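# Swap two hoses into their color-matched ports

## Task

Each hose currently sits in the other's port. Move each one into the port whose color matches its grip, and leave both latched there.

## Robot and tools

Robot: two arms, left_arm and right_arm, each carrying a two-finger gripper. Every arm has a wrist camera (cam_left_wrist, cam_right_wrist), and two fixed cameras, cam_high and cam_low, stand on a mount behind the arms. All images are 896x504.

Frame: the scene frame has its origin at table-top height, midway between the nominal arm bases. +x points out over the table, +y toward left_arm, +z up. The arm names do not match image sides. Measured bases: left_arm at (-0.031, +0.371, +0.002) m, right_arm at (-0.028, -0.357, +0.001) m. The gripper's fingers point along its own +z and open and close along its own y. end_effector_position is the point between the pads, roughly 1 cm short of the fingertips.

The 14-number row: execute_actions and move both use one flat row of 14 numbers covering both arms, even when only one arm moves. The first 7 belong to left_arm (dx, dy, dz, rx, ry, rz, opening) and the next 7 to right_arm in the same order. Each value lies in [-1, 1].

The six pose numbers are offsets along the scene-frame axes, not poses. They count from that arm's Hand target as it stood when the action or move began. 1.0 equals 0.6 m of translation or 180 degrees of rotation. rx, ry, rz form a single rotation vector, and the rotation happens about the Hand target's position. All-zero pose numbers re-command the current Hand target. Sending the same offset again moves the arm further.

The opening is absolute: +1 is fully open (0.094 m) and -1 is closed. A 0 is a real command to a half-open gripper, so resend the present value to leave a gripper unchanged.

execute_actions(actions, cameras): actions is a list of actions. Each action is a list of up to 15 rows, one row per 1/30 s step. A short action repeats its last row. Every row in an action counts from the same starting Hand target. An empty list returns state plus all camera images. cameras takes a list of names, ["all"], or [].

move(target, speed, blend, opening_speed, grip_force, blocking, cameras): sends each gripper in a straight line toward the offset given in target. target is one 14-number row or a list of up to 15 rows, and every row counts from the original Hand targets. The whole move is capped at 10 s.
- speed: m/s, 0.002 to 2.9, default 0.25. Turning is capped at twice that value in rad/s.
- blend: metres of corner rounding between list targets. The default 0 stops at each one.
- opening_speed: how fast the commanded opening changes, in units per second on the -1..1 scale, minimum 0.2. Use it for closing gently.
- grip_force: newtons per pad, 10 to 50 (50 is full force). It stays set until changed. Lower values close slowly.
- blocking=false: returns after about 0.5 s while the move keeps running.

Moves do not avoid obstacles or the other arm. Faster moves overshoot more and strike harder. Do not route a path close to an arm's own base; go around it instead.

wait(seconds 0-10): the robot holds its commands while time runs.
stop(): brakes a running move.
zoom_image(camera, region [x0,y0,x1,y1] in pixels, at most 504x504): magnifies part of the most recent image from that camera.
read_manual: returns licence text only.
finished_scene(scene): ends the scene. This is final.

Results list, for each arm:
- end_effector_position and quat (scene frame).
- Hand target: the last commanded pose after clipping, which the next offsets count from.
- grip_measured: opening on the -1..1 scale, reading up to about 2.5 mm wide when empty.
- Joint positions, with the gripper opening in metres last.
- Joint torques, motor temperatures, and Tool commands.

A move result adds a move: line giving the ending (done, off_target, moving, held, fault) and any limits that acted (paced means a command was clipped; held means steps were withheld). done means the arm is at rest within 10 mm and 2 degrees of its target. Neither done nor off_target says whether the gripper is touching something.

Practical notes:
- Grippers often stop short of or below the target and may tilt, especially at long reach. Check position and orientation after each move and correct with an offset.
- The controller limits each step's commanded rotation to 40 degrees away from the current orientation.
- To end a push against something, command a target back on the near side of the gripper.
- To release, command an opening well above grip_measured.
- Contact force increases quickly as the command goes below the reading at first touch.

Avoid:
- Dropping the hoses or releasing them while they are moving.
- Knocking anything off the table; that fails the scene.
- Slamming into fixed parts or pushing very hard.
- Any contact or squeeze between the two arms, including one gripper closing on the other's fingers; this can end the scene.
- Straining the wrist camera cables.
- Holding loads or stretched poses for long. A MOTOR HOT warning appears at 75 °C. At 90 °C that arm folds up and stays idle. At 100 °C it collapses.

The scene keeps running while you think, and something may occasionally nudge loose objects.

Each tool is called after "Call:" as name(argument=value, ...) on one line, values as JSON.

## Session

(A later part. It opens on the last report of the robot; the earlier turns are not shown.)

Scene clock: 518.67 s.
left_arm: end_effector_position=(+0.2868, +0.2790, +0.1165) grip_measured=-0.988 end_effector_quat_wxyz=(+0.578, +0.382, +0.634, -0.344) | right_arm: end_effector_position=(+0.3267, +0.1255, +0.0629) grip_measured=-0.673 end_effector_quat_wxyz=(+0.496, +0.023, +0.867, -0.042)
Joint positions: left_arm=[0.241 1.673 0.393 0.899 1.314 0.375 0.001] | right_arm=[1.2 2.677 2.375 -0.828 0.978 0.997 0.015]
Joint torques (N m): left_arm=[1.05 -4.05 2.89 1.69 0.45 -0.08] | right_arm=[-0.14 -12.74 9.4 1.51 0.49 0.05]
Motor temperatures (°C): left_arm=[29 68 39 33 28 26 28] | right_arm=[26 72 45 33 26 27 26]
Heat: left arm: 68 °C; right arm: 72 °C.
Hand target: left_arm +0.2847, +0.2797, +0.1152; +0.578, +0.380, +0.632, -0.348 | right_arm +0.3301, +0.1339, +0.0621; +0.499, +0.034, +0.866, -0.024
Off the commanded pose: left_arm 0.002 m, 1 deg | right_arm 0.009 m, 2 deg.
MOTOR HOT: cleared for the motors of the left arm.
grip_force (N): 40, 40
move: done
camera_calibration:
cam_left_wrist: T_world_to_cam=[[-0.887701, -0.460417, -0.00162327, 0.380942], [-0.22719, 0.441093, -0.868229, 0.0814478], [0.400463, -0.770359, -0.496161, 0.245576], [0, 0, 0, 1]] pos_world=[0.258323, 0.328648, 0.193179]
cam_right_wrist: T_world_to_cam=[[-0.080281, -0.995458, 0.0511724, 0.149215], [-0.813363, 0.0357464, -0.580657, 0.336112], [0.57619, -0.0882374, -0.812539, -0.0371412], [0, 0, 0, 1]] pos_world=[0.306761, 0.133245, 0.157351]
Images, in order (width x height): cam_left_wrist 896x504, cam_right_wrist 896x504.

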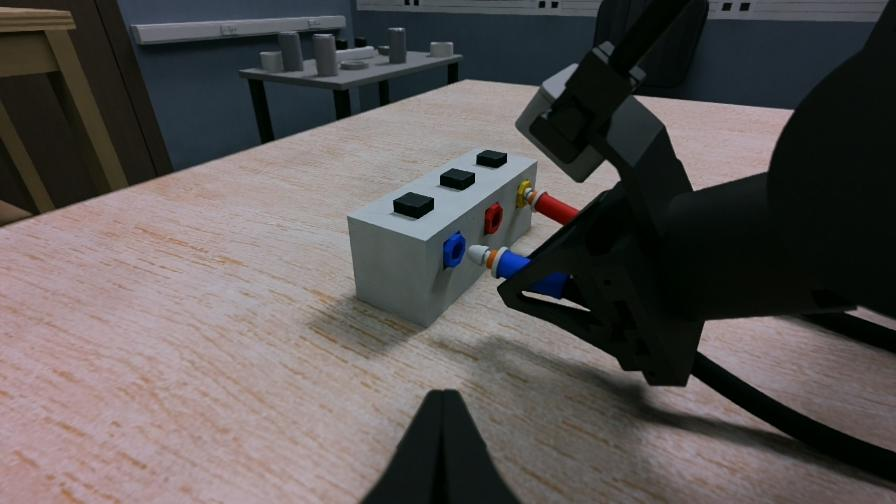

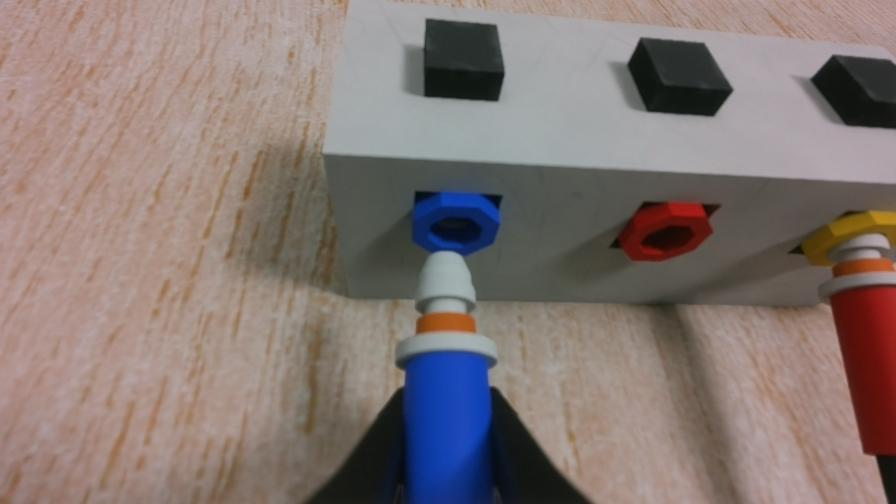

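Call:
move(target=[[0, 0, 0, 0, 0, 0, -1, -0.1167, 0.0027, 0.0133, 0, 0.0265, 0, -1],[0, 0, 0, 0, 0, 0, -1, 0.0, -0.0073, 0.0, 0, 0.0265, 0, -1],[0, 0, 0, 0, 0, 0, -1, 0.0167, -0.0088, 0.0, 0, 0.0265, 0, -1]], speed=[0.15, 0.1, 0.03], cameras=["cam_left_wrist", "cam_right_wrist"])

Call:
zoom_image(camera="cam_left_wrist", region=[400, 180, 600, 320])

Call:
zoom_image(camera="cam_right_wrist", region=[350, 160, 560, 380])

Scene clock: 536.90 s.
left_arm: end_effector_position=(+0.2869, +0.2790, +0.1166) grip_measured=-0.988 end_effector_quat_wxyz=(+0.578, +0.382, +0.634, -0.344) | right_arm: end_effector_position=(+0.3346, +0.1233, +0.0631) grip_measured=-0.673 end_effector_quat_wxyz=(+0.460, +0.023, +0.887, -0.039)
Joint positions: left_arm=[0.241 1.673 0.393 0.899 1.314 0.374 0.001] | right_arm=[1.171 2.72 2.51 -0.951 0.895 1.004 0.015]
Joint torques (N m): left_arm=[1.05 -4.05 2.89 1.69 0.45 -0.08] | right_arm=[-0.61 -12.94 9.48 1.38 0.47 0.05]
Motor temperatures (°C): left_arm=[29 61 38 35 28 26 28] | right_arm=[26 74 46 33 26 27 26]
Heat: left arm: 61 °C; right arm: 74 °C. Fold the right arm in close to its base, or ease its load, before you think long.
Hand target: left_arm +0.2847, +0.2797, +0.1152; +0.578, +0.380, +0.632, -0.348 | right_arm +0.3400, +0.1287, +0.0621; +0.462, +0.033, +0.886, -0.025
Off the commanded pose: left_arm 0.003 m, 1 deg | right_arm 0.008 m, 2 deg.
MOTOR HOT: joint 2 (shoulder) of the right arm reports 74 °C; the controller's stop level is 90 °C. To cool a motor, set the load down, stop pushing, or move to a pose that needs little force.
grip_force (N): 40, 40
move: done
camera_calibration:
cam_left_wrist: T_world_to_cam=[[-0.887675, -0.460467, -0.00170387, 0.381014], [-0.227109, 0.441028, -0.868283, 0.0815015], [0.400567, -0.770366, -0.496066, 0.24566], [0, 0, 0, 1]] pos_world=[0.258323, 0.328748, 0.193279]
cam_right_wrist: T_world_to_cam=[[-0.0743497, -0.995998, 0.0496001, 0.145812], [-0.857721, 0.0384968, -0.512673, 0.352888], [0.508711, -0.0806601, -0.85715, -0.017338], [0, 0, 0, 1]] pos_world=[0.322341, 0.130245, 0.158823]
Images, in order (width x height): cam_left_wrist 896x504, cam_right_wrist 896x504.

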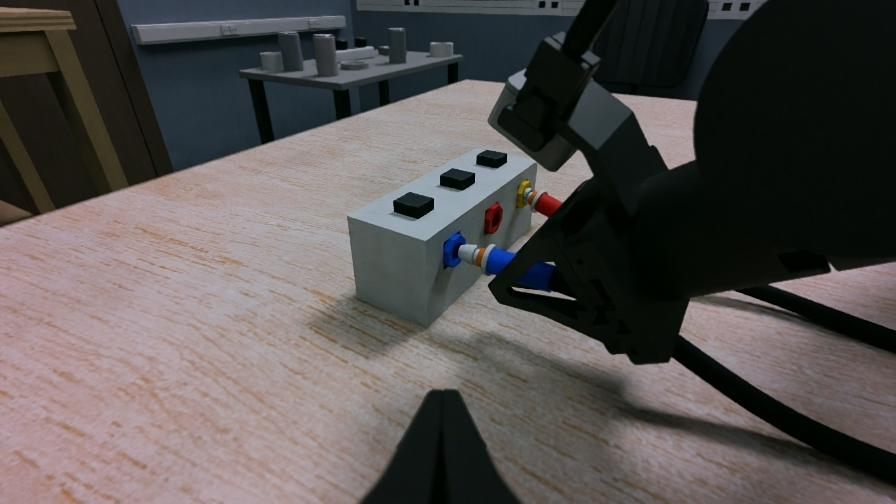

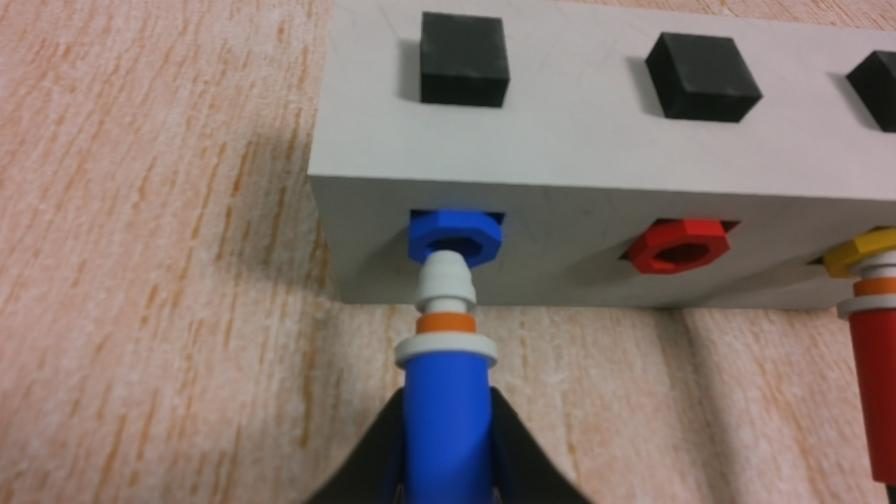

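Scaled by 2.520.

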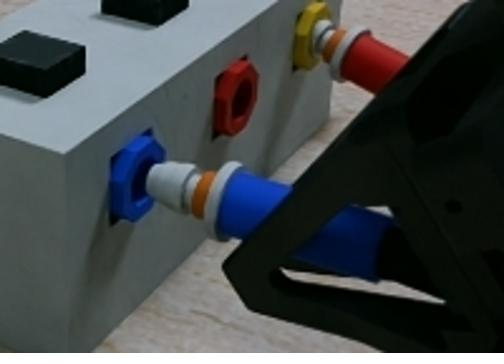

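Scaled by 2.291.

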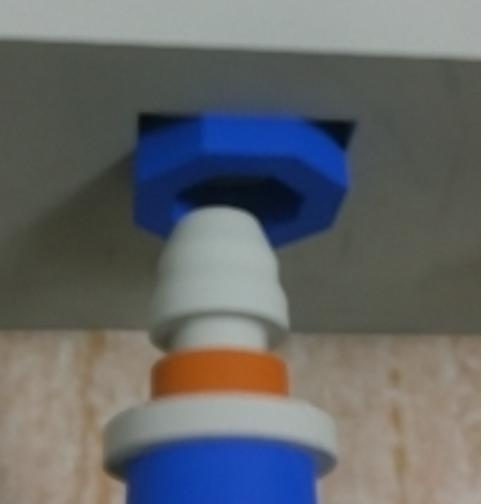

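Call:
move(target=[[0, 0, 0, 0, 0, 0, -1, -0.1332, 0.0067, 0.0108, 0, 0, 0, -1],[0, 0, 0, 0, 0, 0, -1, -0.0165, -0.0033, -0.0025, 0, 0, 0, -1],[0, 0, 0, 0, 0, 0, -1, 0.0748, -0.0113, 0.0075, 0, 0, 0, -1]], speed=[0.15, 0.1, 0.03], cameras=["cam_left_wrist", "cam_right_wrist"])

Call:
zoom_image(camera="cam_left_wrist", region=[400, 180, 600, 320])

Call:
zoom_image(camera="cam_right_wrist", region=[350, 200, 560, 420])

Scene clock: 549.93 s.
left_arm: end_effector_position=(+0.2869, +0.2790, +0.1166) grip_measured=-0.988 end_effector_quat_wxyz=(+0.578, +0.382, +0.634, -0.344) | right_arm: end_effector_position=(+0.3508, +0.1180, +0.0607) grip_measured=-0.674 end_effector_quat_wxyz=(+0.441, -0.005, +0.896, -0.056)
Joint positions: left_arm=[0.241 1.673 0.393 0.899 1.314 0.374 0.001] | right_arm=[1.134 2.779 2.639 -1.021 0.852 0.916 0.015]
Joint torques (N m): left_arm=[1.05 -4.05 2.89 1.69 0.45 -0.08] | right_arm=[-4.3 -12.77 10.13 2.24 0.55 -0.11]
Motor temperatures (°C): left_arm=[29 58 38 35 28 26 28] | right_arm=[26 73 47 32 26 27 26]
Heat: left arm: 58 °C; right arm: 73 °C. Fold the right arm in close to its base, or ease its load, before you think long.
Hand target: left_arm +0.2847, +0.2797, +0.1152; +0.578, +0.380, +0.632, -0.348 | right_arm +0.3850, +0.1219, +0.0665; +0.463, +0.033, +0.886, -0.025
Off the commanded pose: left_arm 0.003 m, 1 deg | right_arm 0.035 m, 6 deg.
MOTOR HOT: still on. Joint 2 (shoulder) of the right arm reports 73 °C.
grip_force (N): 40, 40
move: off_target (right_arm)
camera_calibration:
cam_left_wrist: T_world_to_cam=[[-0.887675, -0.460467, -0.00170387, 0.381014], [-0.227109, 0.441028, -0.868283, 0.0815015], [0.400567, -0.770366, -0.496066, 0.24566], [0, 0, 0, 1]] pos_world=[0.258323, 0.328748, 0.193279]
cam_right_wrist: T_world_to_cam=[[-0.0383536, -0.993518, 0.107013, 0.125471], [-0.880137, -0.0171229, -0.474411, 0.37794], [0.473168, -0.112382, -0.873775, -0.0108579], [0, 0, 0, 1]] pos_world=[0.342589, 0.129909, 0.156384]
Images, in order (width x height): cam_left_wrist 896x504, cam_right_wrist 896x504.

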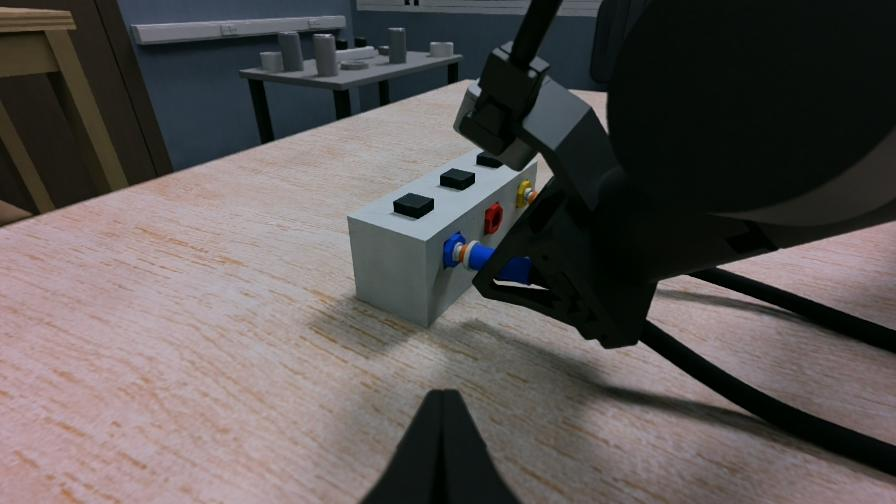

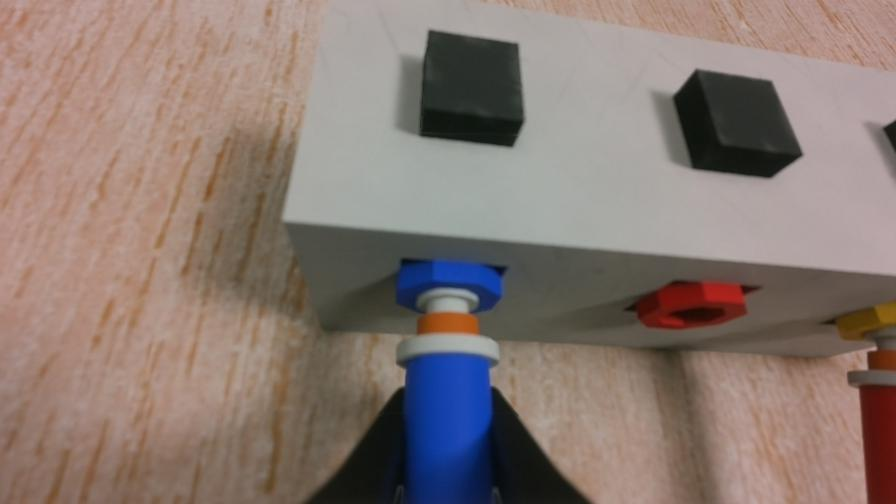

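Scaled by 2.520.

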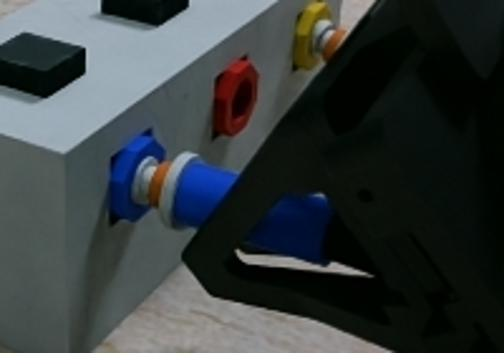

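Scaled by 2.291.

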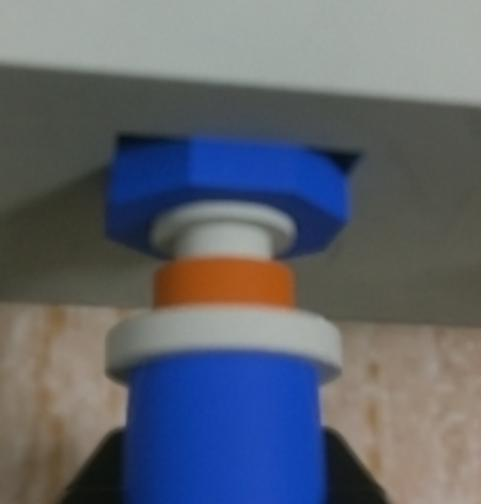

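Call:
move(target=[0, 0, 0, 0, 0, 0, -1, 0.0583, -0.0055, 0.01, 0, 0, 0, -1], speed=0.08, cameras=["cam_left_wrist", "cam_right_wrist"])

Call:
zoom_image(camera="cam_left_wrist", region=[400, 180, 600, 320])

Call:
zoom_image(camera="cam_right_wrist", region=[350, 200, 560, 420])

Scene clock: 556.47 s.
left_arm: end_effector_position=(+0.2869, +0.2790, +0.1166) grip_measured=-0.988 end_effector_quat_wxyz=(+0.578, +0.382, +0.634, -0.344) | right_arm: end_effector_position=(+0.3530, +0.1158, +0.0607) grip_measured=-0.674 end_effector_quat_wxyz=(+0.413, -0.034, +0.908, -0.064)
Joint positions: left_arm=[0.241 1.673 0.393 0.899 1.314 0.374 0.001] | right_arm=[1.117 2.854 2.824 -1.153 0.79 0.859 0.015]
Joint torques (N m): left_arm=[1.05 -4.05 2.89 1.69 0.45 -0.08] | right_arm=[-7.72 -12.55 10.14 2.98 0.94 -0.17]
Motor temperatures (°C): left_arm=[29 57 38 36 28 26 28] | right_arm=[26 73 48 34 26 27 27]
Heat: left arm: 57 °C; right arm: 73 °C. Fold the right arm in close to its base, or ease its load, before you think long.
Hand target: left_arm +0.2847, +0.2797, +0.1152; +0.578, +0.380, +0.632, -0.348 | right_arm +0.4200, +0.1186, +0.0726; +0.463, +0.033, +0.886, -0.025
Off the commanded pose: left_arm 0.003 m, 1 deg | right_arm 0.068 m, 11 deg.
MOTOR HOT: still on. Joint 2 (shoulder) of the right arm reports 73 °C.
grip_force (N): 40, 40
move: off_target (right_arm)
camera_calibration:
cam_left_wrist: T_world_to_cam=[[-0.887675, -0.460467, -0.00170387, 0.381014], [-0.227109, 0.441028, -0.868283, 0.0815015], [0.400567, -0.770366, -0.496066, 0.24566], [0, 0, 0, 1]] pos_world=[0.258323, 0.328748, 0.193279]
cam_right_wrist: T_world_to_cam=[[0.0119743, -0.989276, 0.145565, 0.102826], [-0.907365, -0.0719217, -0.414146, 0.392078], [0.420174, -0.127122, -0.898495, 0.0097733], [0, 0, 0, 1]] pos_world=[0.35042, 0.131165, 0.156191]
Images, in order (width x height): cam_left_wrist 896x504, cam_right_wrist 896x504.

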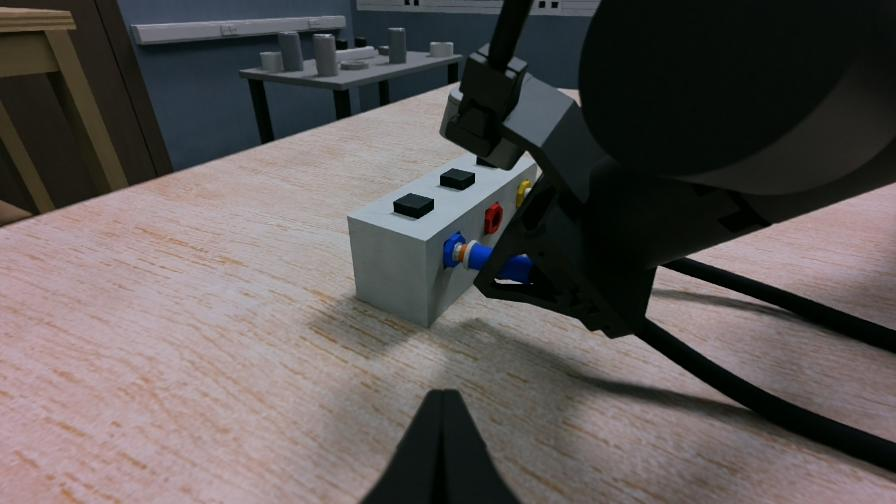

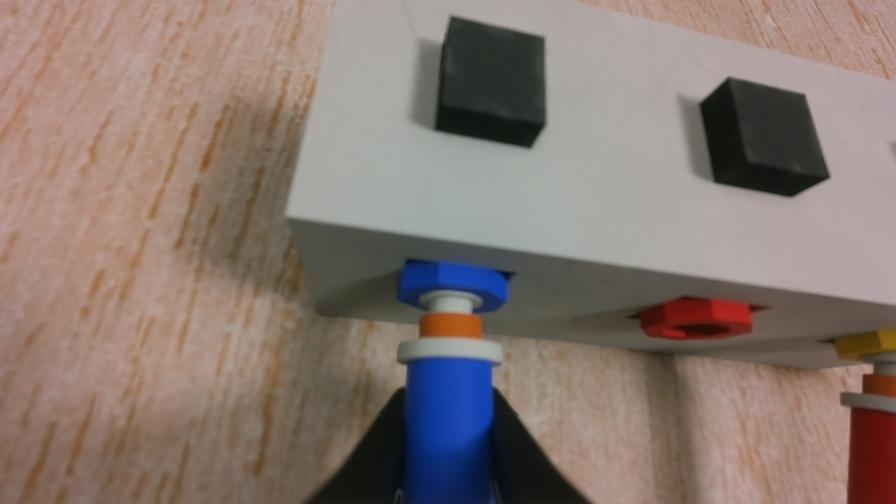

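Scaled by 2.520.

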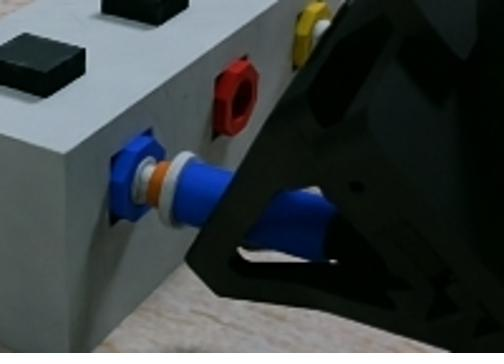

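Scaled by 2.291.

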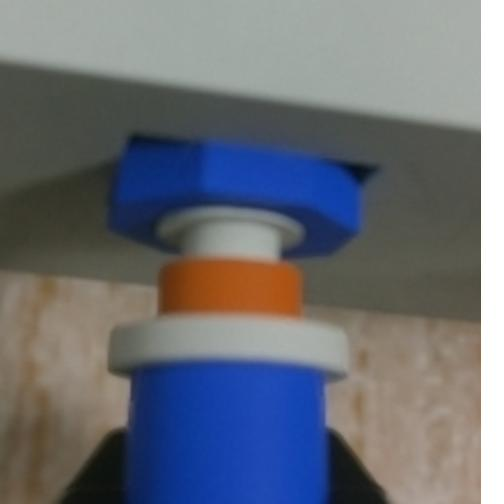

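Call:
move(target=[[0, 0, 0, 0, 0, 0, -1, -0.05, 0.014, -0.003, 0, 0, -0.03, -1],[0, 0, 0, 0, 0, 0, -1, 0.0083, 0.014, 0.005, 0, 0, -0.03, -1]], speed=0.08, cameras=["cam_left_wrist", "cam_right_wrist"])

Call:
zoom_image(camera="cam_left_wrist", region=[400, 180, 600, 320])

Call:
zoom_image(camera="cam_right_wrist", region=[350, 200, 560, 420])

Scene clock: 566.77 s.
left_arm: end_effector_position=(+0.2869, +0.2790, +0.1166) grip_measured=-0.988 end_effector_quat_wxyz=(+0.578, +0.382, +0.634, -0.344) | right_arm: end_effector_position=(+0.3533, +0.1170, +0.0598) grip_measured=-0.674 end_effector_quat_wxyz=(+0.428, -0.015, +0.901, -0.063)
Joint positions: left_arm=[0.241 1.673 0.393 0.899 1.314 0.374 0.001] | right_arm=[1.125 2.869 2.833 -1.145 0.828 0.899 0.015]
Joint torques (N m): left_arm=[1.05 -4.05 2.89 1.69 0.45 -0.08] | right_arm=[-7.77 -13.26 9.57 3.26 0.92 -0.22]
Motor temperatures (°C): left_arm=[29 56 38 36 28 26 28] | right_arm=[28 71 48 36 27 27 27]
Heat: left arm: 56 °C; right arm: 71 °C.
Hand target: left_arm +0.2847, +0.2797, +0.1152; +0.578, +0.380, +0.632, -0.348 | right_arm +0.4250, +0.1269, +0.0756; +0.461, +0.075, +0.883, -0.047
Off the commanded pose: left_arm 0.003 m, 1 deg | right_arm 0.074 m, 11 deg.
MOTOR HOT: cleared for the motors of the right arm.
elbow stopped short (right arm): the move would have taken joint 3 (elbow) straighter than the controller allows.
grip_force (N): 40, 40
move: off_target (right_arm)
camera_calibration:
cam_left_wrist: T_world_to_cam=[[-0.887675, -0.460467, -0.00170387, 0.381014], [-0.227109, 0.441028, -0.868283, 0.0815015], [0.400567, -0.770366, -0.496066, 0.24566], [0, 0, 0, 1]] pos_world=[0.258323, 0.328748, 0.193279]
cam_right_wrist: T_world_to_cam=[[-0.0248393, -0.991512, 0.12762, 0.11838], [-0.893628, -0.0352019, -0.447425, 0.384855], [0.44812, -0.125158, -0.885169, -0.00181083], [0, 0, 0, 1]] pos_world=[0.347669, 0.130696, 0.155483]
Images, in order (width x height): cam_left_wrist 896x504, cam_right_wrist 896x504.

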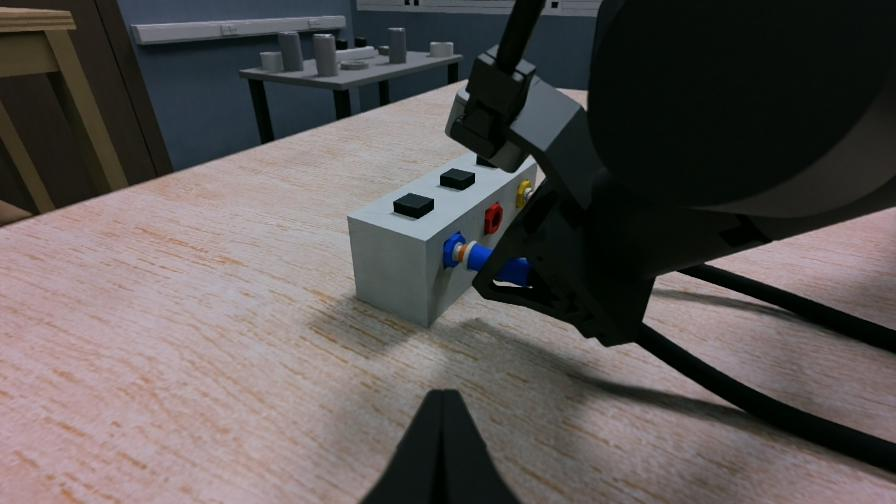

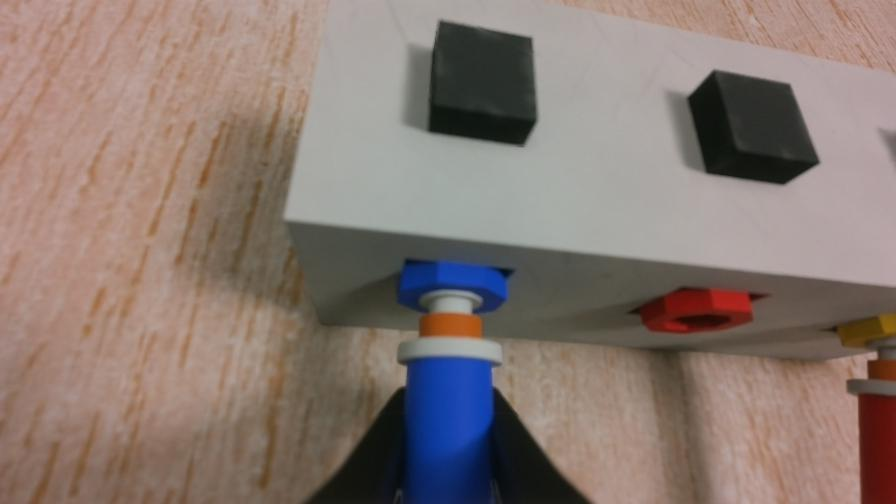

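Scaled by 2.520.

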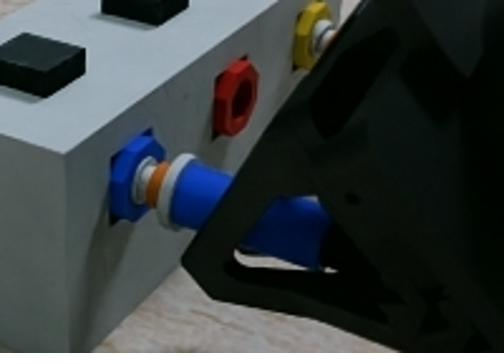

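Scaled by 2.291.

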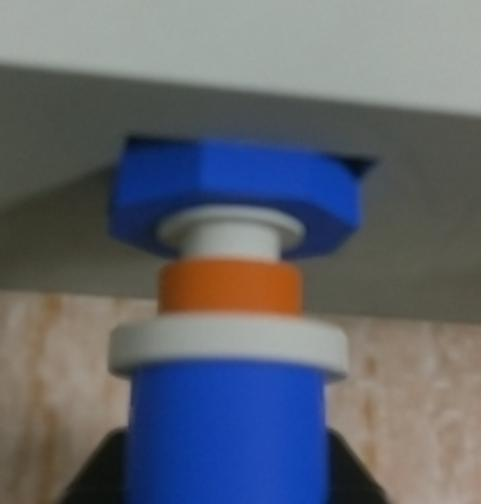

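Call:
zoom_image(camera="cam_left_wrist", region=[430, 220, 510, 290])

Scaled by 6.300.

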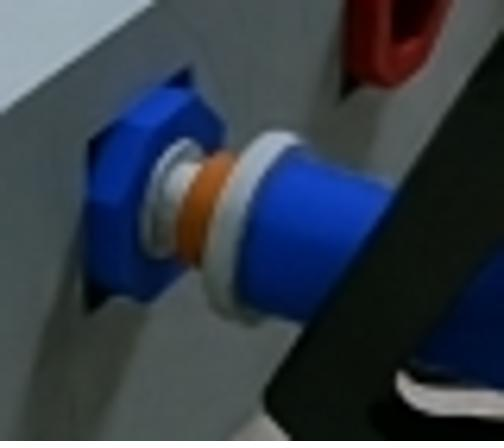

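Call:
move(target=[[0, 0, 0, 0, 0, 0, -1, -0.0083, 0.01, 0.02, 0, 0, -0.02, -1],[0, 0, 0, 0, 0, 0, -1, 0.005, -0.005, 0.02, 0, 0.02, -0.02, -1]], speed=0.08, cameras=["cam_left_wrist", "cam_right_wrist"])

Call:
zoom_image(camera="cam_left_wrist", region=[430, 220, 510, 290])

Scene clock: 586.23 s.
left_arm: end_effector_position=(+0.2869, +0.2790, +0.1166) grip_measured=-0.988 end_effector_quat_wxyz=(+0.578, +0.382, +0.634, -0.344) | right_arm: end_effector_position=(+0.3534, +0.1171, +0.0583) grip_measured=-0.674 end_effector_quat_wxyz=(+0.421, -0.009, +0.905, -0.055)
Joint positions: left_arm=[0.241 1.673 0.393 0.899 1.314 0.374 0.001] | right_arm=[1.121 2.869 2.836 -1.148 0.807 0.914 0.015]
Joint torques (N m): left_arm=[1.05 -4.07 2.88 1.68 0.45 -0.08] | right_arm=[-8.61 -15.86 9.28 3.09 0.74 -0.21]
Motor temperatures (°C): left_arm=[29 54 38 36 28 26 28] | right_arm=[29 71 49 40 27 27 27]
Heat: left arm: 54 °C; right arm: 71 °C.
Hand target: left_arm +0.2847, +0.2797, +0.1152; +0.578, +0.380, +0.632, -0.348 | right_arm +0.4279, +0.1240, +0.0876; +0.431, +0.101, +0.894, -0.064
Off the commanded pose: left_arm 0.003 m, 1 deg | right_arm 0.080 m, 13 deg.
elbow stopped short (right arm): the move would have taken joint 3 (elbow) straighter than the controller allows.
grip_force (N): 40, 40
move: off_target (right_arm)
camera_calibration:
cam_left_wrist: T_world_to_cam=[[-0.887675, -0.460467, -0.00170387, 0.381014], [-0.227109, 0.441028, -0.868283, 0.0815015], [0.400567, -0.770366, -0.496066, 0.24566], [0, 0, 0, 1]] pos_world=[0.258323, 0.328748, 0.193279]
cam_right_wrist: T_world_to_cam=[[-0.02866, -0.993635, 0.108938, 0.121399], [-0.900606, -0.0216157, -0.434098, 0.384473], [0.43369, -0.110551, -0.894255, 0.000611364], [0, 0, 0, 1]] pos_world=[0.349473, 0.129005, 0.154221]
Images, in order (width x height): cam_left_wrist 896x504, cam_right_wrist 896x504.

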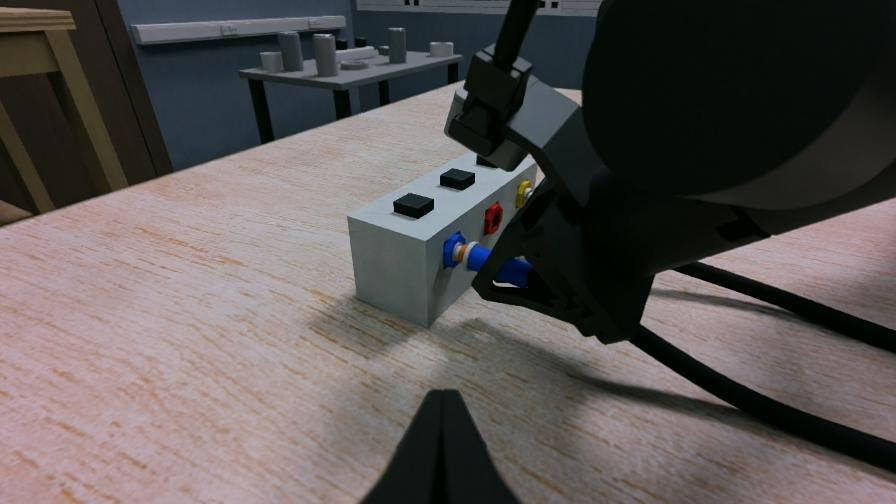

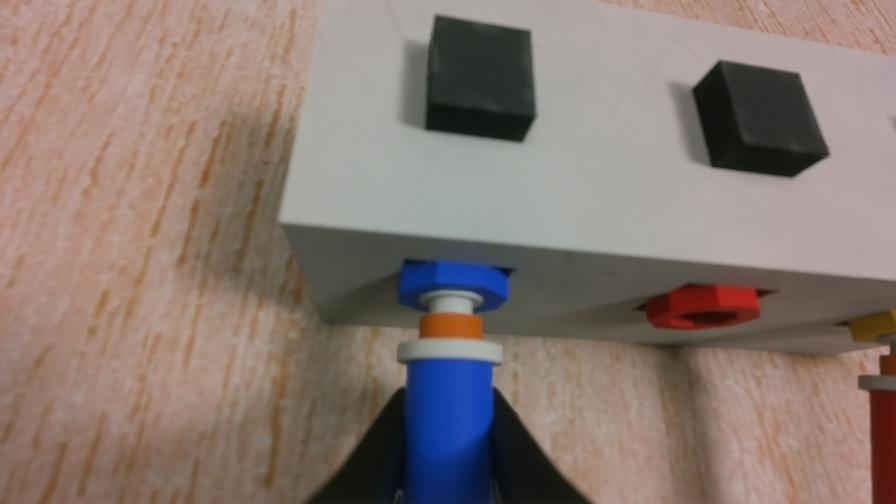

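Scaled by 6.300.

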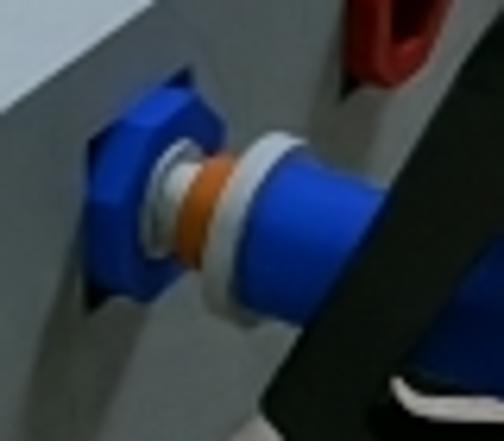

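Call:
move(target=[[0, 0, 0, 0, 0, 0, -1, -0.1198, -0.0033, -0.046, 0, -0.02, 0.05, -1],[0, 0, 0, 0, 0, 0, -1, -0.1198, -0.0033, -0.046, 0, -0.02, 0.05, -0.45]], speed=0.08, opening_speed=0.3, cameras=["cam_left_wrist", "cam_right_wrist"])

Scene clock: 602.27 s.
left_arm: end_effector_position=(+0.2869, +0.2790, +0.1166) grip_measured=-0.988 end_effector_quat_wxyz=(+0.578, +0.382, +0.634, -0.344) | right_arm: end_effector_position=(+0.3541, +0.1180, +0.0387) grip_measured=-0.451 end_effector_quat_wxyz=(+0.453, +0.021, +0.890, -0.049)
Joint positions: left_arm=[0.241 1.673 0.393 0.899 1.314 0.374 0.001] | right_arm=[1.134 2.782 2.543 -0.915 0.878 0.965 0.026]
Joint torques (N m): left_arm=[1.05 -4.05 2.89 1.69 0.45 -0.08] | right_arm=[-0.08 -18.82 5.16 1.43 0.53 0.02]
Motor temperatures (°C): left_arm=[29 53 37 36 28 26 28] | right_arm=[30 75 49 39 27 27 26]
Heat: left arm: 53 °C; right arm: 75 °C. Fold the right arm in close to its base, or ease its load, before you think long.
Hand target: left_arm +0.2847, +0.2797, +0.1152; +0.578, +0.380, +0.632, -0.348 | right_arm +0.3560, +0.1220, +0.0600; +0.463, +0.032, +0.886, -0.027
Off the commanded pose: left_arm 0.003 m, 1 deg | right_arm 0.022 m, 3 deg.
MOTOR HOT: joint 2 (shoulder) of the right arm reports 75 °C; the controller's stop level is 90 °C. To cool a motor, set the load down, stop pushing, or move to a pose that needs little force.
grip_force (N): 40, 40
move: off_target (right_arm); target 2's new opening was sent with right_arm's hand 0.008 m and 5 deg from that target
camera_calibration:
cam_left_wrist: T_world_to_cam=[[-0.887675, -0.460467, -0.00170387, 0.381014], [-0.227109, 0.441028, -0.868283, 0.0815015], [0.400567, -0.770366, -0.496066, 0.24566], [0, 0, 0, 1]] pos_world=[0.258323, 0.328748, 0.193279]
cam_right_wrist: T_world_to_cam=[[-0.0803764, -0.994289, 0.0702089, 0.144284], [-0.865416, 0.0346629, -0.499853, 0.360062], [0.494565, -0.100936, -0.86326, -0.0409379], [0, 0, 0, 1]] pos_world=[0.343447, 0.126847, 0.134508]
Images, in order (width x height): cam_left_wrist 896x504, cam_right_wrist 896x504.

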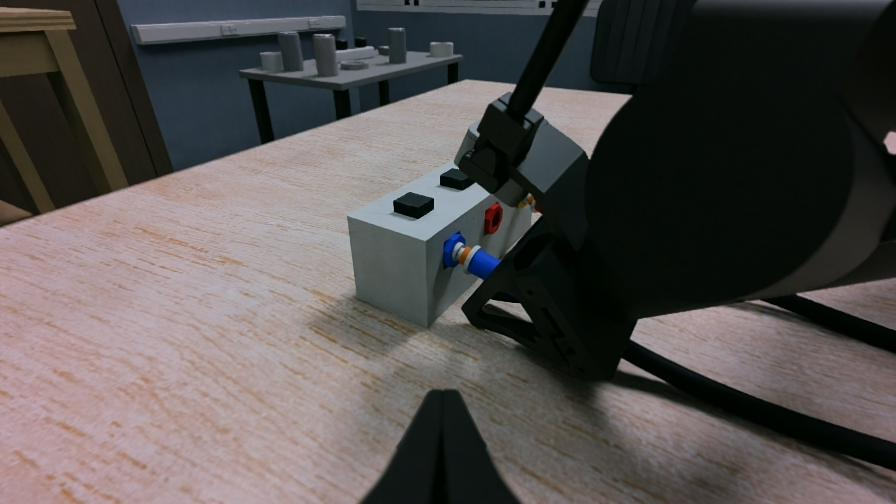

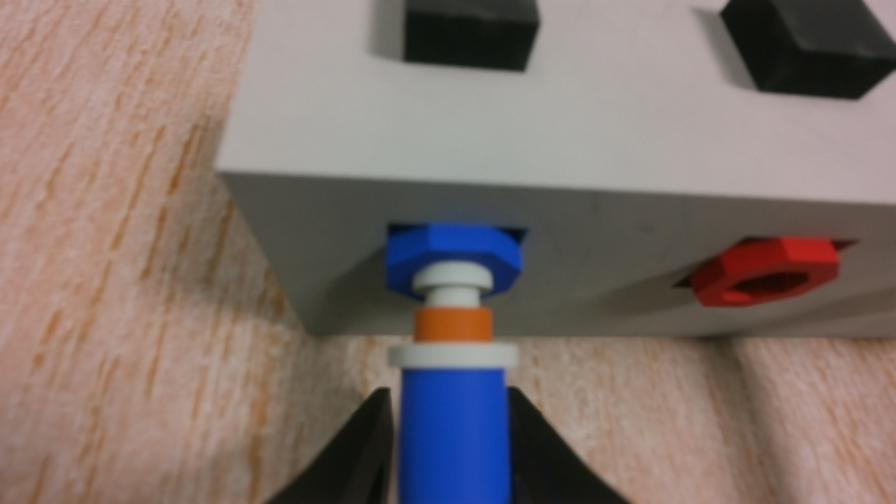

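Call:
move(target=[[0, 0, 0, 0, 0, 0, -0.04, 0.0, 0.0, 0.0, 0, 0, 0, -0.15],[0, 0, 0, 0, 0, 0, -0.04, -0.1, 0.007, 0.075, 0, 0, 0, -0.15],[-0.1, -0.067, 0.058, 0.04, 0.06, 0.158, -0.04, -0.193, -0.153, 0.167, 0, 0, 0, -0.15],[-0.011, -0.271, -0.0387, 0.0792, 0.1207, 0.3158, -0.04, -0.327, -0.503, 0.2, 0, 0, 0, -0.15]], speed=[0.1, 0.1, 0.2, 0.2], blend=[0, 0.02, 0.04, 0], cameras=["cam_left_wrist", "cam_right_wrist", "cam_high"])

Scene clock: 620.63 s.
left_arm: end_effector_position=(+0.2740, +0.1248, +0.0827) grip_measured=-0.042 end_effector_quat_wxyz=(+0.491, +0.042, +0.870, -0.010) | right_arm: end_effector_position=(+0.1608, -0.1755, +0.1795) grip_measured=-0.151 end_effector_quat_wxyz=(+0.456, +0.027, +0.889, -0.026)
Joint positions: left_arm=[-0.998 1.612 0.715 0.113 -0.747 -0.567 0.045] | right_arm=[1.348 1.229 0.948 -1.078 0.931 1.282 0.04]
Joint torques (N m): left_arm=[-0.13 -5.26 7.23 1.48 -0.39 -0.1] | right_arm=[0.62 -4.21 5.23 0.66 0.78 0.25]
Motor temperatures (°C): left_arm=[29 53 38 36 28 26 28] | right_arm=[29 83 46 36 27 27 26]
Heat: left arm: 53 °C; right arm: 83 °C. Fold the right arm in close to its base, or ease its load, before you think long.
Hand target: left_arm +0.2782, +0.1171, +0.0921; +0.500, +0.032, +0.865, -0.018 | right_arm +0.1599, -0.1798, +0.1800; +0.463, +0.032, +0.886, -0.027
Off the commanded pose: left_arm 0.013 m, 2 deg | right_arm 0.004 m, 1 deg.
MOTOR HOT: still on. Joint 2 (shoulder) of the right arm reports 83 °C.
grip_force (N): 40, 40
move: off_target (left_arm)
camera_calibration:
cam_left_wrist: T_world_to_cam=[[-0.093052, -0.995533, -0.0159524, 0.148755], [-0.820229, 0.0857292, -0.565575, 0.299015], [0.564416, -0.0395432, -0.824543, 0.00620601], [0, 0, 0, 1]] pos_world=[0.2556, 0.122702, 0.176605]
cam_right_wrist: T_world_to_cam=[[-0.0697992, -0.9973, 0.0228338, -0.166651], [-0.862806, 0.0488659, -0.503168, 0.275907], [0.500693, -0.0548218, -0.863887, 0.153764], [0, 0, 0, 1]] pos_world=[0.149434, -0.171254, 0.275467]
Images, in order (width x height): cam_high 896x504, cam_left_wrist 896x504, cam_right_wrist 896x504.

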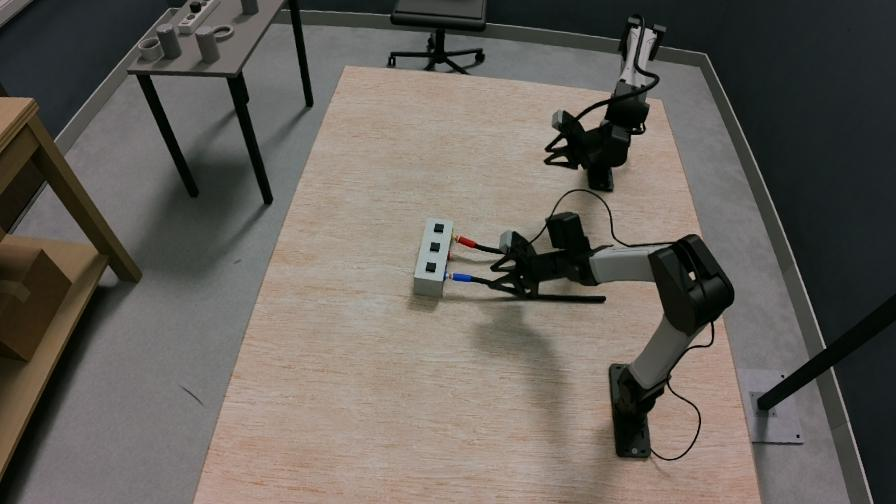

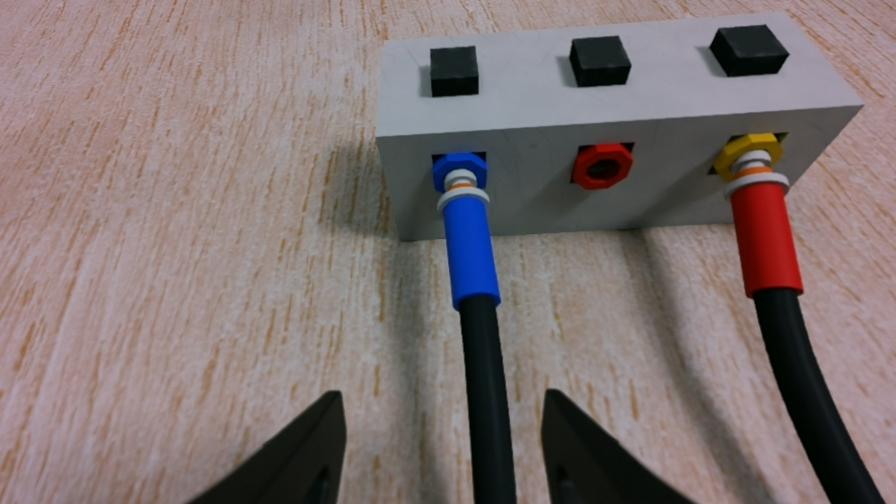

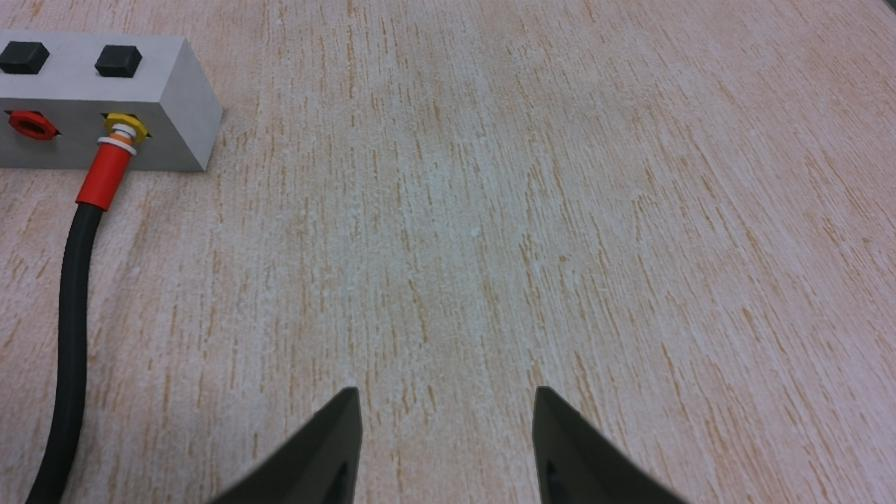

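Call:
move(target=[0.1207, -0.0218, -0.0768, 0, 0, 0.005, -0.04, 0, 0, 0, 0, 0, 0, -0.15], speed=0.12, cameras=["cam_left_wrist"])

Scene clock: 651.13 s.
left_arm: end_effector_position=(+0.3412, +0.1117, +0.0372) grip_measured=-0.042 end_effector_quat_wxyz=(+0.489, +0.029, +0.872, -0.002) | right_arm: end_effector_position=(+0.1608, -0.1755, +0.1795) grip_measured=-0.151 end_effector_quat_wxyz=(+0.456, +0.027, +0.889, -0.025)
Joint positions: left_arm=[-0.861 1.927 0.859 0.341 -0.667 -0.473 0.045] | right_arm=[1.348 1.229 0.948 -1.078 0.931 1.283 0.04]
Joint torques (N m): left_arm=[1.16 -7.15 6.53 1.78 -0.11 0.12] | right_arm=[0.64 -4.19 5.24 0.67 0.78 0.26]
Motor temperatures (°C): left_arm=[29 53 39 36 28 26 28] | right_arm=[27 66 45 33 27 27 25]
Heat: left arm: 53 °C; right arm: 66 °C.
Hand target: left_arm +0.3506, +0.1040, +0.0460; +0.500, +0.025, +0.865, -0.015 | right_arm +0.1599, -0.1797, +0.1800; +0.463, +0.033, +0.886, -0.027
Off the commanded pose: left_arm 0.015 m, 2 deg | right_arm 0.004 m, 1 deg.
MOTOR HOT: cleared for the motors of the right arm.
grip_force (N): 40, 40
move: off_target (left_arm)
camera_calibration:
cam_left_wrist: T_world_to_cam=[[-0.0627331, -0.997893, -0.0165745, 0.131123], [-0.824919, 0.0611924, -0.561929, 0.333669], [0.561759, -0.021579, -0.82702, -0.0706948], [0, 0, 0, 1]] pos_world=[0.323189, 0.108903, 0.131205]
Images, in order (width x height): cam_left_wrist 896x504.

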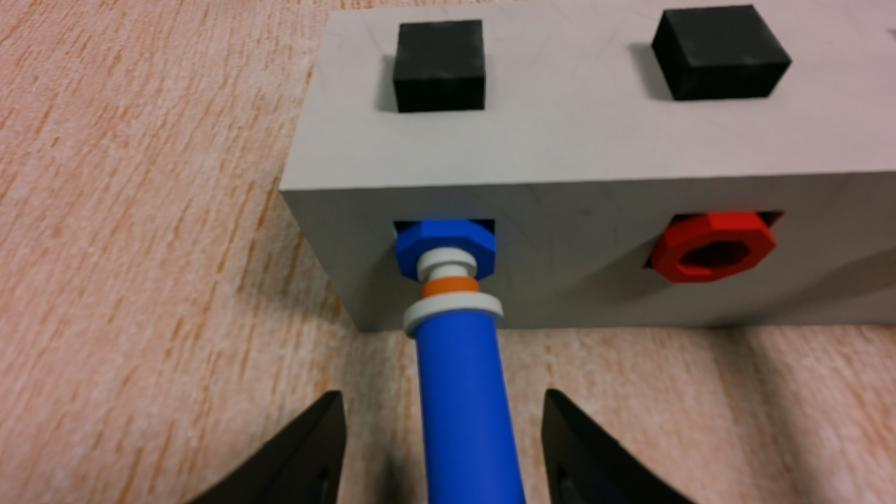

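Call:
move(target=[[0.015, -0.002, 0.005, 0, 0, 0, -0.04, 0, 0, 0, 0, 0, 0, -0.15],[0.015, -0.002, 0.005, 0, 0, 0, -1, 0, 0, 0, 0, 0, 0, -0.15]], speed=0.06, opening_speed=0.5, cameras=["cam_left_wrist"])

Scene clock: 665.97 s.
left_arm: end_effector_position=(+0.3511, +0.1090, +0.0413) grip_measured=-0.665 end_effector_quat_wxyz=(+0.492, +0.028, +0.870, -0.006) | right_arm: end_effector_position=(+0.1608, -0.1755, +0.1795) grip_measured=-0.151 end_effector_quat_wxyz=(+0.456, +0.027, +0.889, -0.025)
Joint positions: left_arm=[-0.844 1.94 0.891 0.341 -0.653 -0.459 0.016] | right_arm=[1.348 1.229 0.948 -1.078 0.931 1.283 0.04]
Joint torques (N m): left_arm=[1.18 -7.38 6.67 1.7 -0.1 0.12] | right_arm=[0.62 -4.21 5.24 0.66 0.78 0.25]
Motor temperatures (°C): left_arm=[29 54 40 36 28 26 28] | right_arm=[27 61 44 32 27 27 25]
Heat: left arm: 54 °C; right arm: 61 °C.
Hand target: left_arm +0.3597, +0.1029, +0.0490; +0.500, +0.025, +0.865, -0.014 | right_arm +0.1599, -0.1797, +0.1800; +0.463, +0.033, +0.886, -0.027
Off the commanded pose: left_arm 0.013 m, 2 deg | right_arm 0.004 m, 1 deg.
grip_force (N): 40, 40
move: off_target (left_arm); target 2's new opening was sent with left_arm's hand 0.013 m and 1 deg from that target
camera_calibration:
cam_left_wrist: T_world_to_cam=[[-0.0633902, -0.99795, -0.00877791, 0.129033], [-0.821373, 0.0571658, -0.56752, 0.343722], [0.566858, -0.0287652, -0.823313, -0.0740872], [0, 0, 0, 1]] pos_world=[0.3325, 0.106988, 0.135205]
Images, in order (width x height): cam_left_wrist 896x504.

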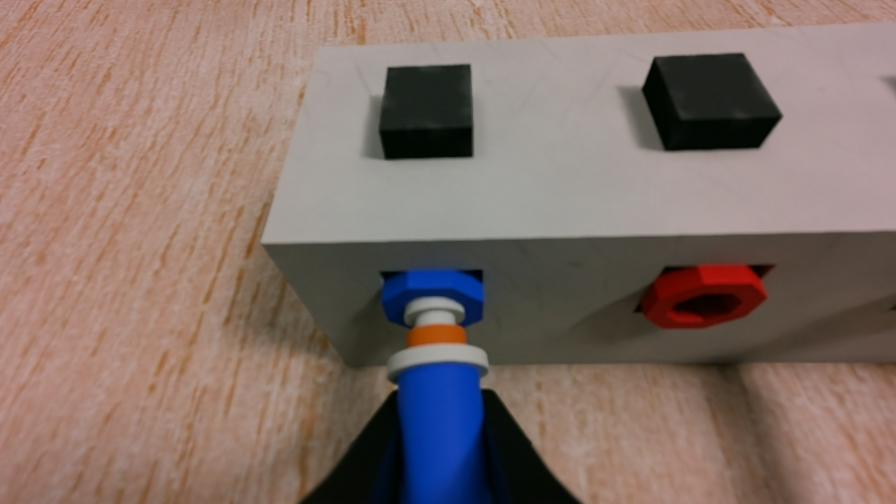

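Call:
move(target=[0.085, -0.011, 0.025, 0, 0, 0.01, -1, 0, 0, 0, 0, 0, 0, -0.15], speed=0.08, cameras=["cam_left_wrist"])

Call:
zoom_image(camera="cam_left_wrist", region=[340, 230, 560, 430])

Scene clock: 672.77 s.
left_arm: end_effector_position=(+0.3585, +0.1141, +0.0389) grip_measured=-0.667 end_effector_quat_wxyz=(+0.448, +0.053, +0.891, +0.052) | right_arm: end_effector_position=(+0.1608, -0.1755, +0.1795) grip_measured=-0.151 end_effector_quat_wxyz=(+0.456, +0.027, +0.889, -0.025)
Joint positions: left_arm=[-0.828 1.964 1.03 0.081 -0.665 -0.44 0.016] | right_arm=[1.348 1.229 0.948 -1.078 0.931 1.283 0.04]
Joint torques (N m): left_arm=[6.67 -5.78 10.22 2.89 0.29 0.26] | right_arm=[0.64 -4.22 5.24 0.67 0.78 0.26]
Motor temperatures (°C): left_arm=[29 55 41 37 28 26 28] | right_arm=[27 59 44 32 27 27 25]
Heat: left arm: 55 °C; right arm: 59 °C.
Hand target: left_arm +0.4106, +0.0963, +0.0639; +0.500, +0.012, +0.866, -0.007 | right_arm +0.1599, -0.1797, +0.1800; +0.463, +0.033, +0.886, -0.027
Off the commanded pose: left_arm 0.061 m, 11 deg | right_arm 0.004 m, 1 deg.
grip_force (N): 40, 40
move: off_target (left_arm)
camera_calibration:
cam_left_wrist: T_world_to_cam=[[-0.0561007, -0.989711, -0.131626, 0.135772], [-0.871128, 0.112936, -0.477892, 0.356194], [0.48784, 0.087853, -0.868501, -0.0633907], [0, 0, 0, 1]] pos_world=[0.348832, 0.0997171, 0.133039]
Images, in order (width x height): cam_left_wrist 896x504.

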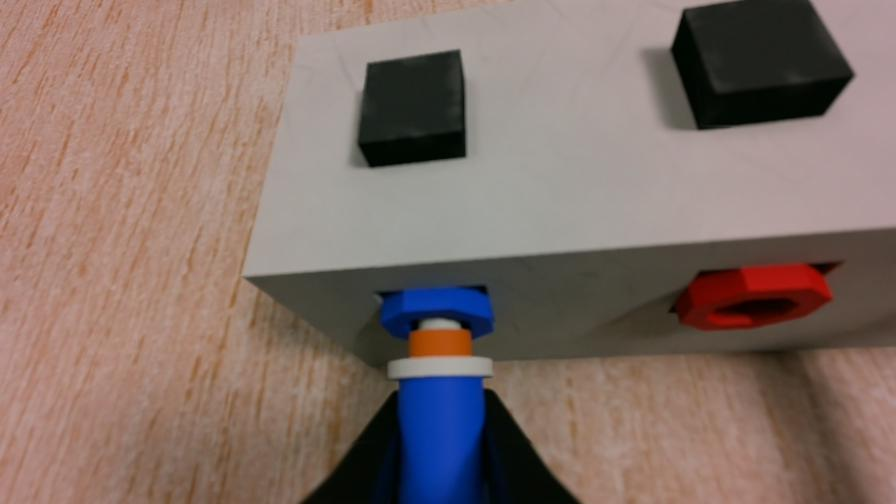

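Scaled by 2.291.

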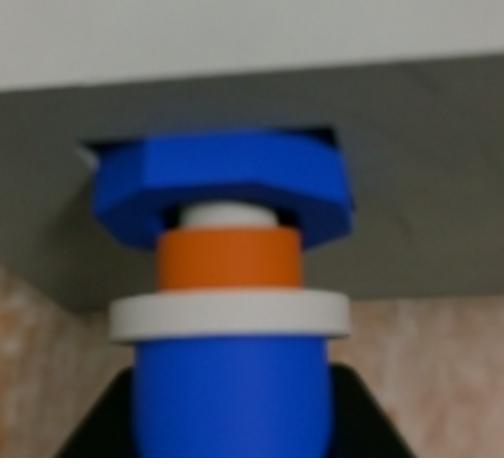

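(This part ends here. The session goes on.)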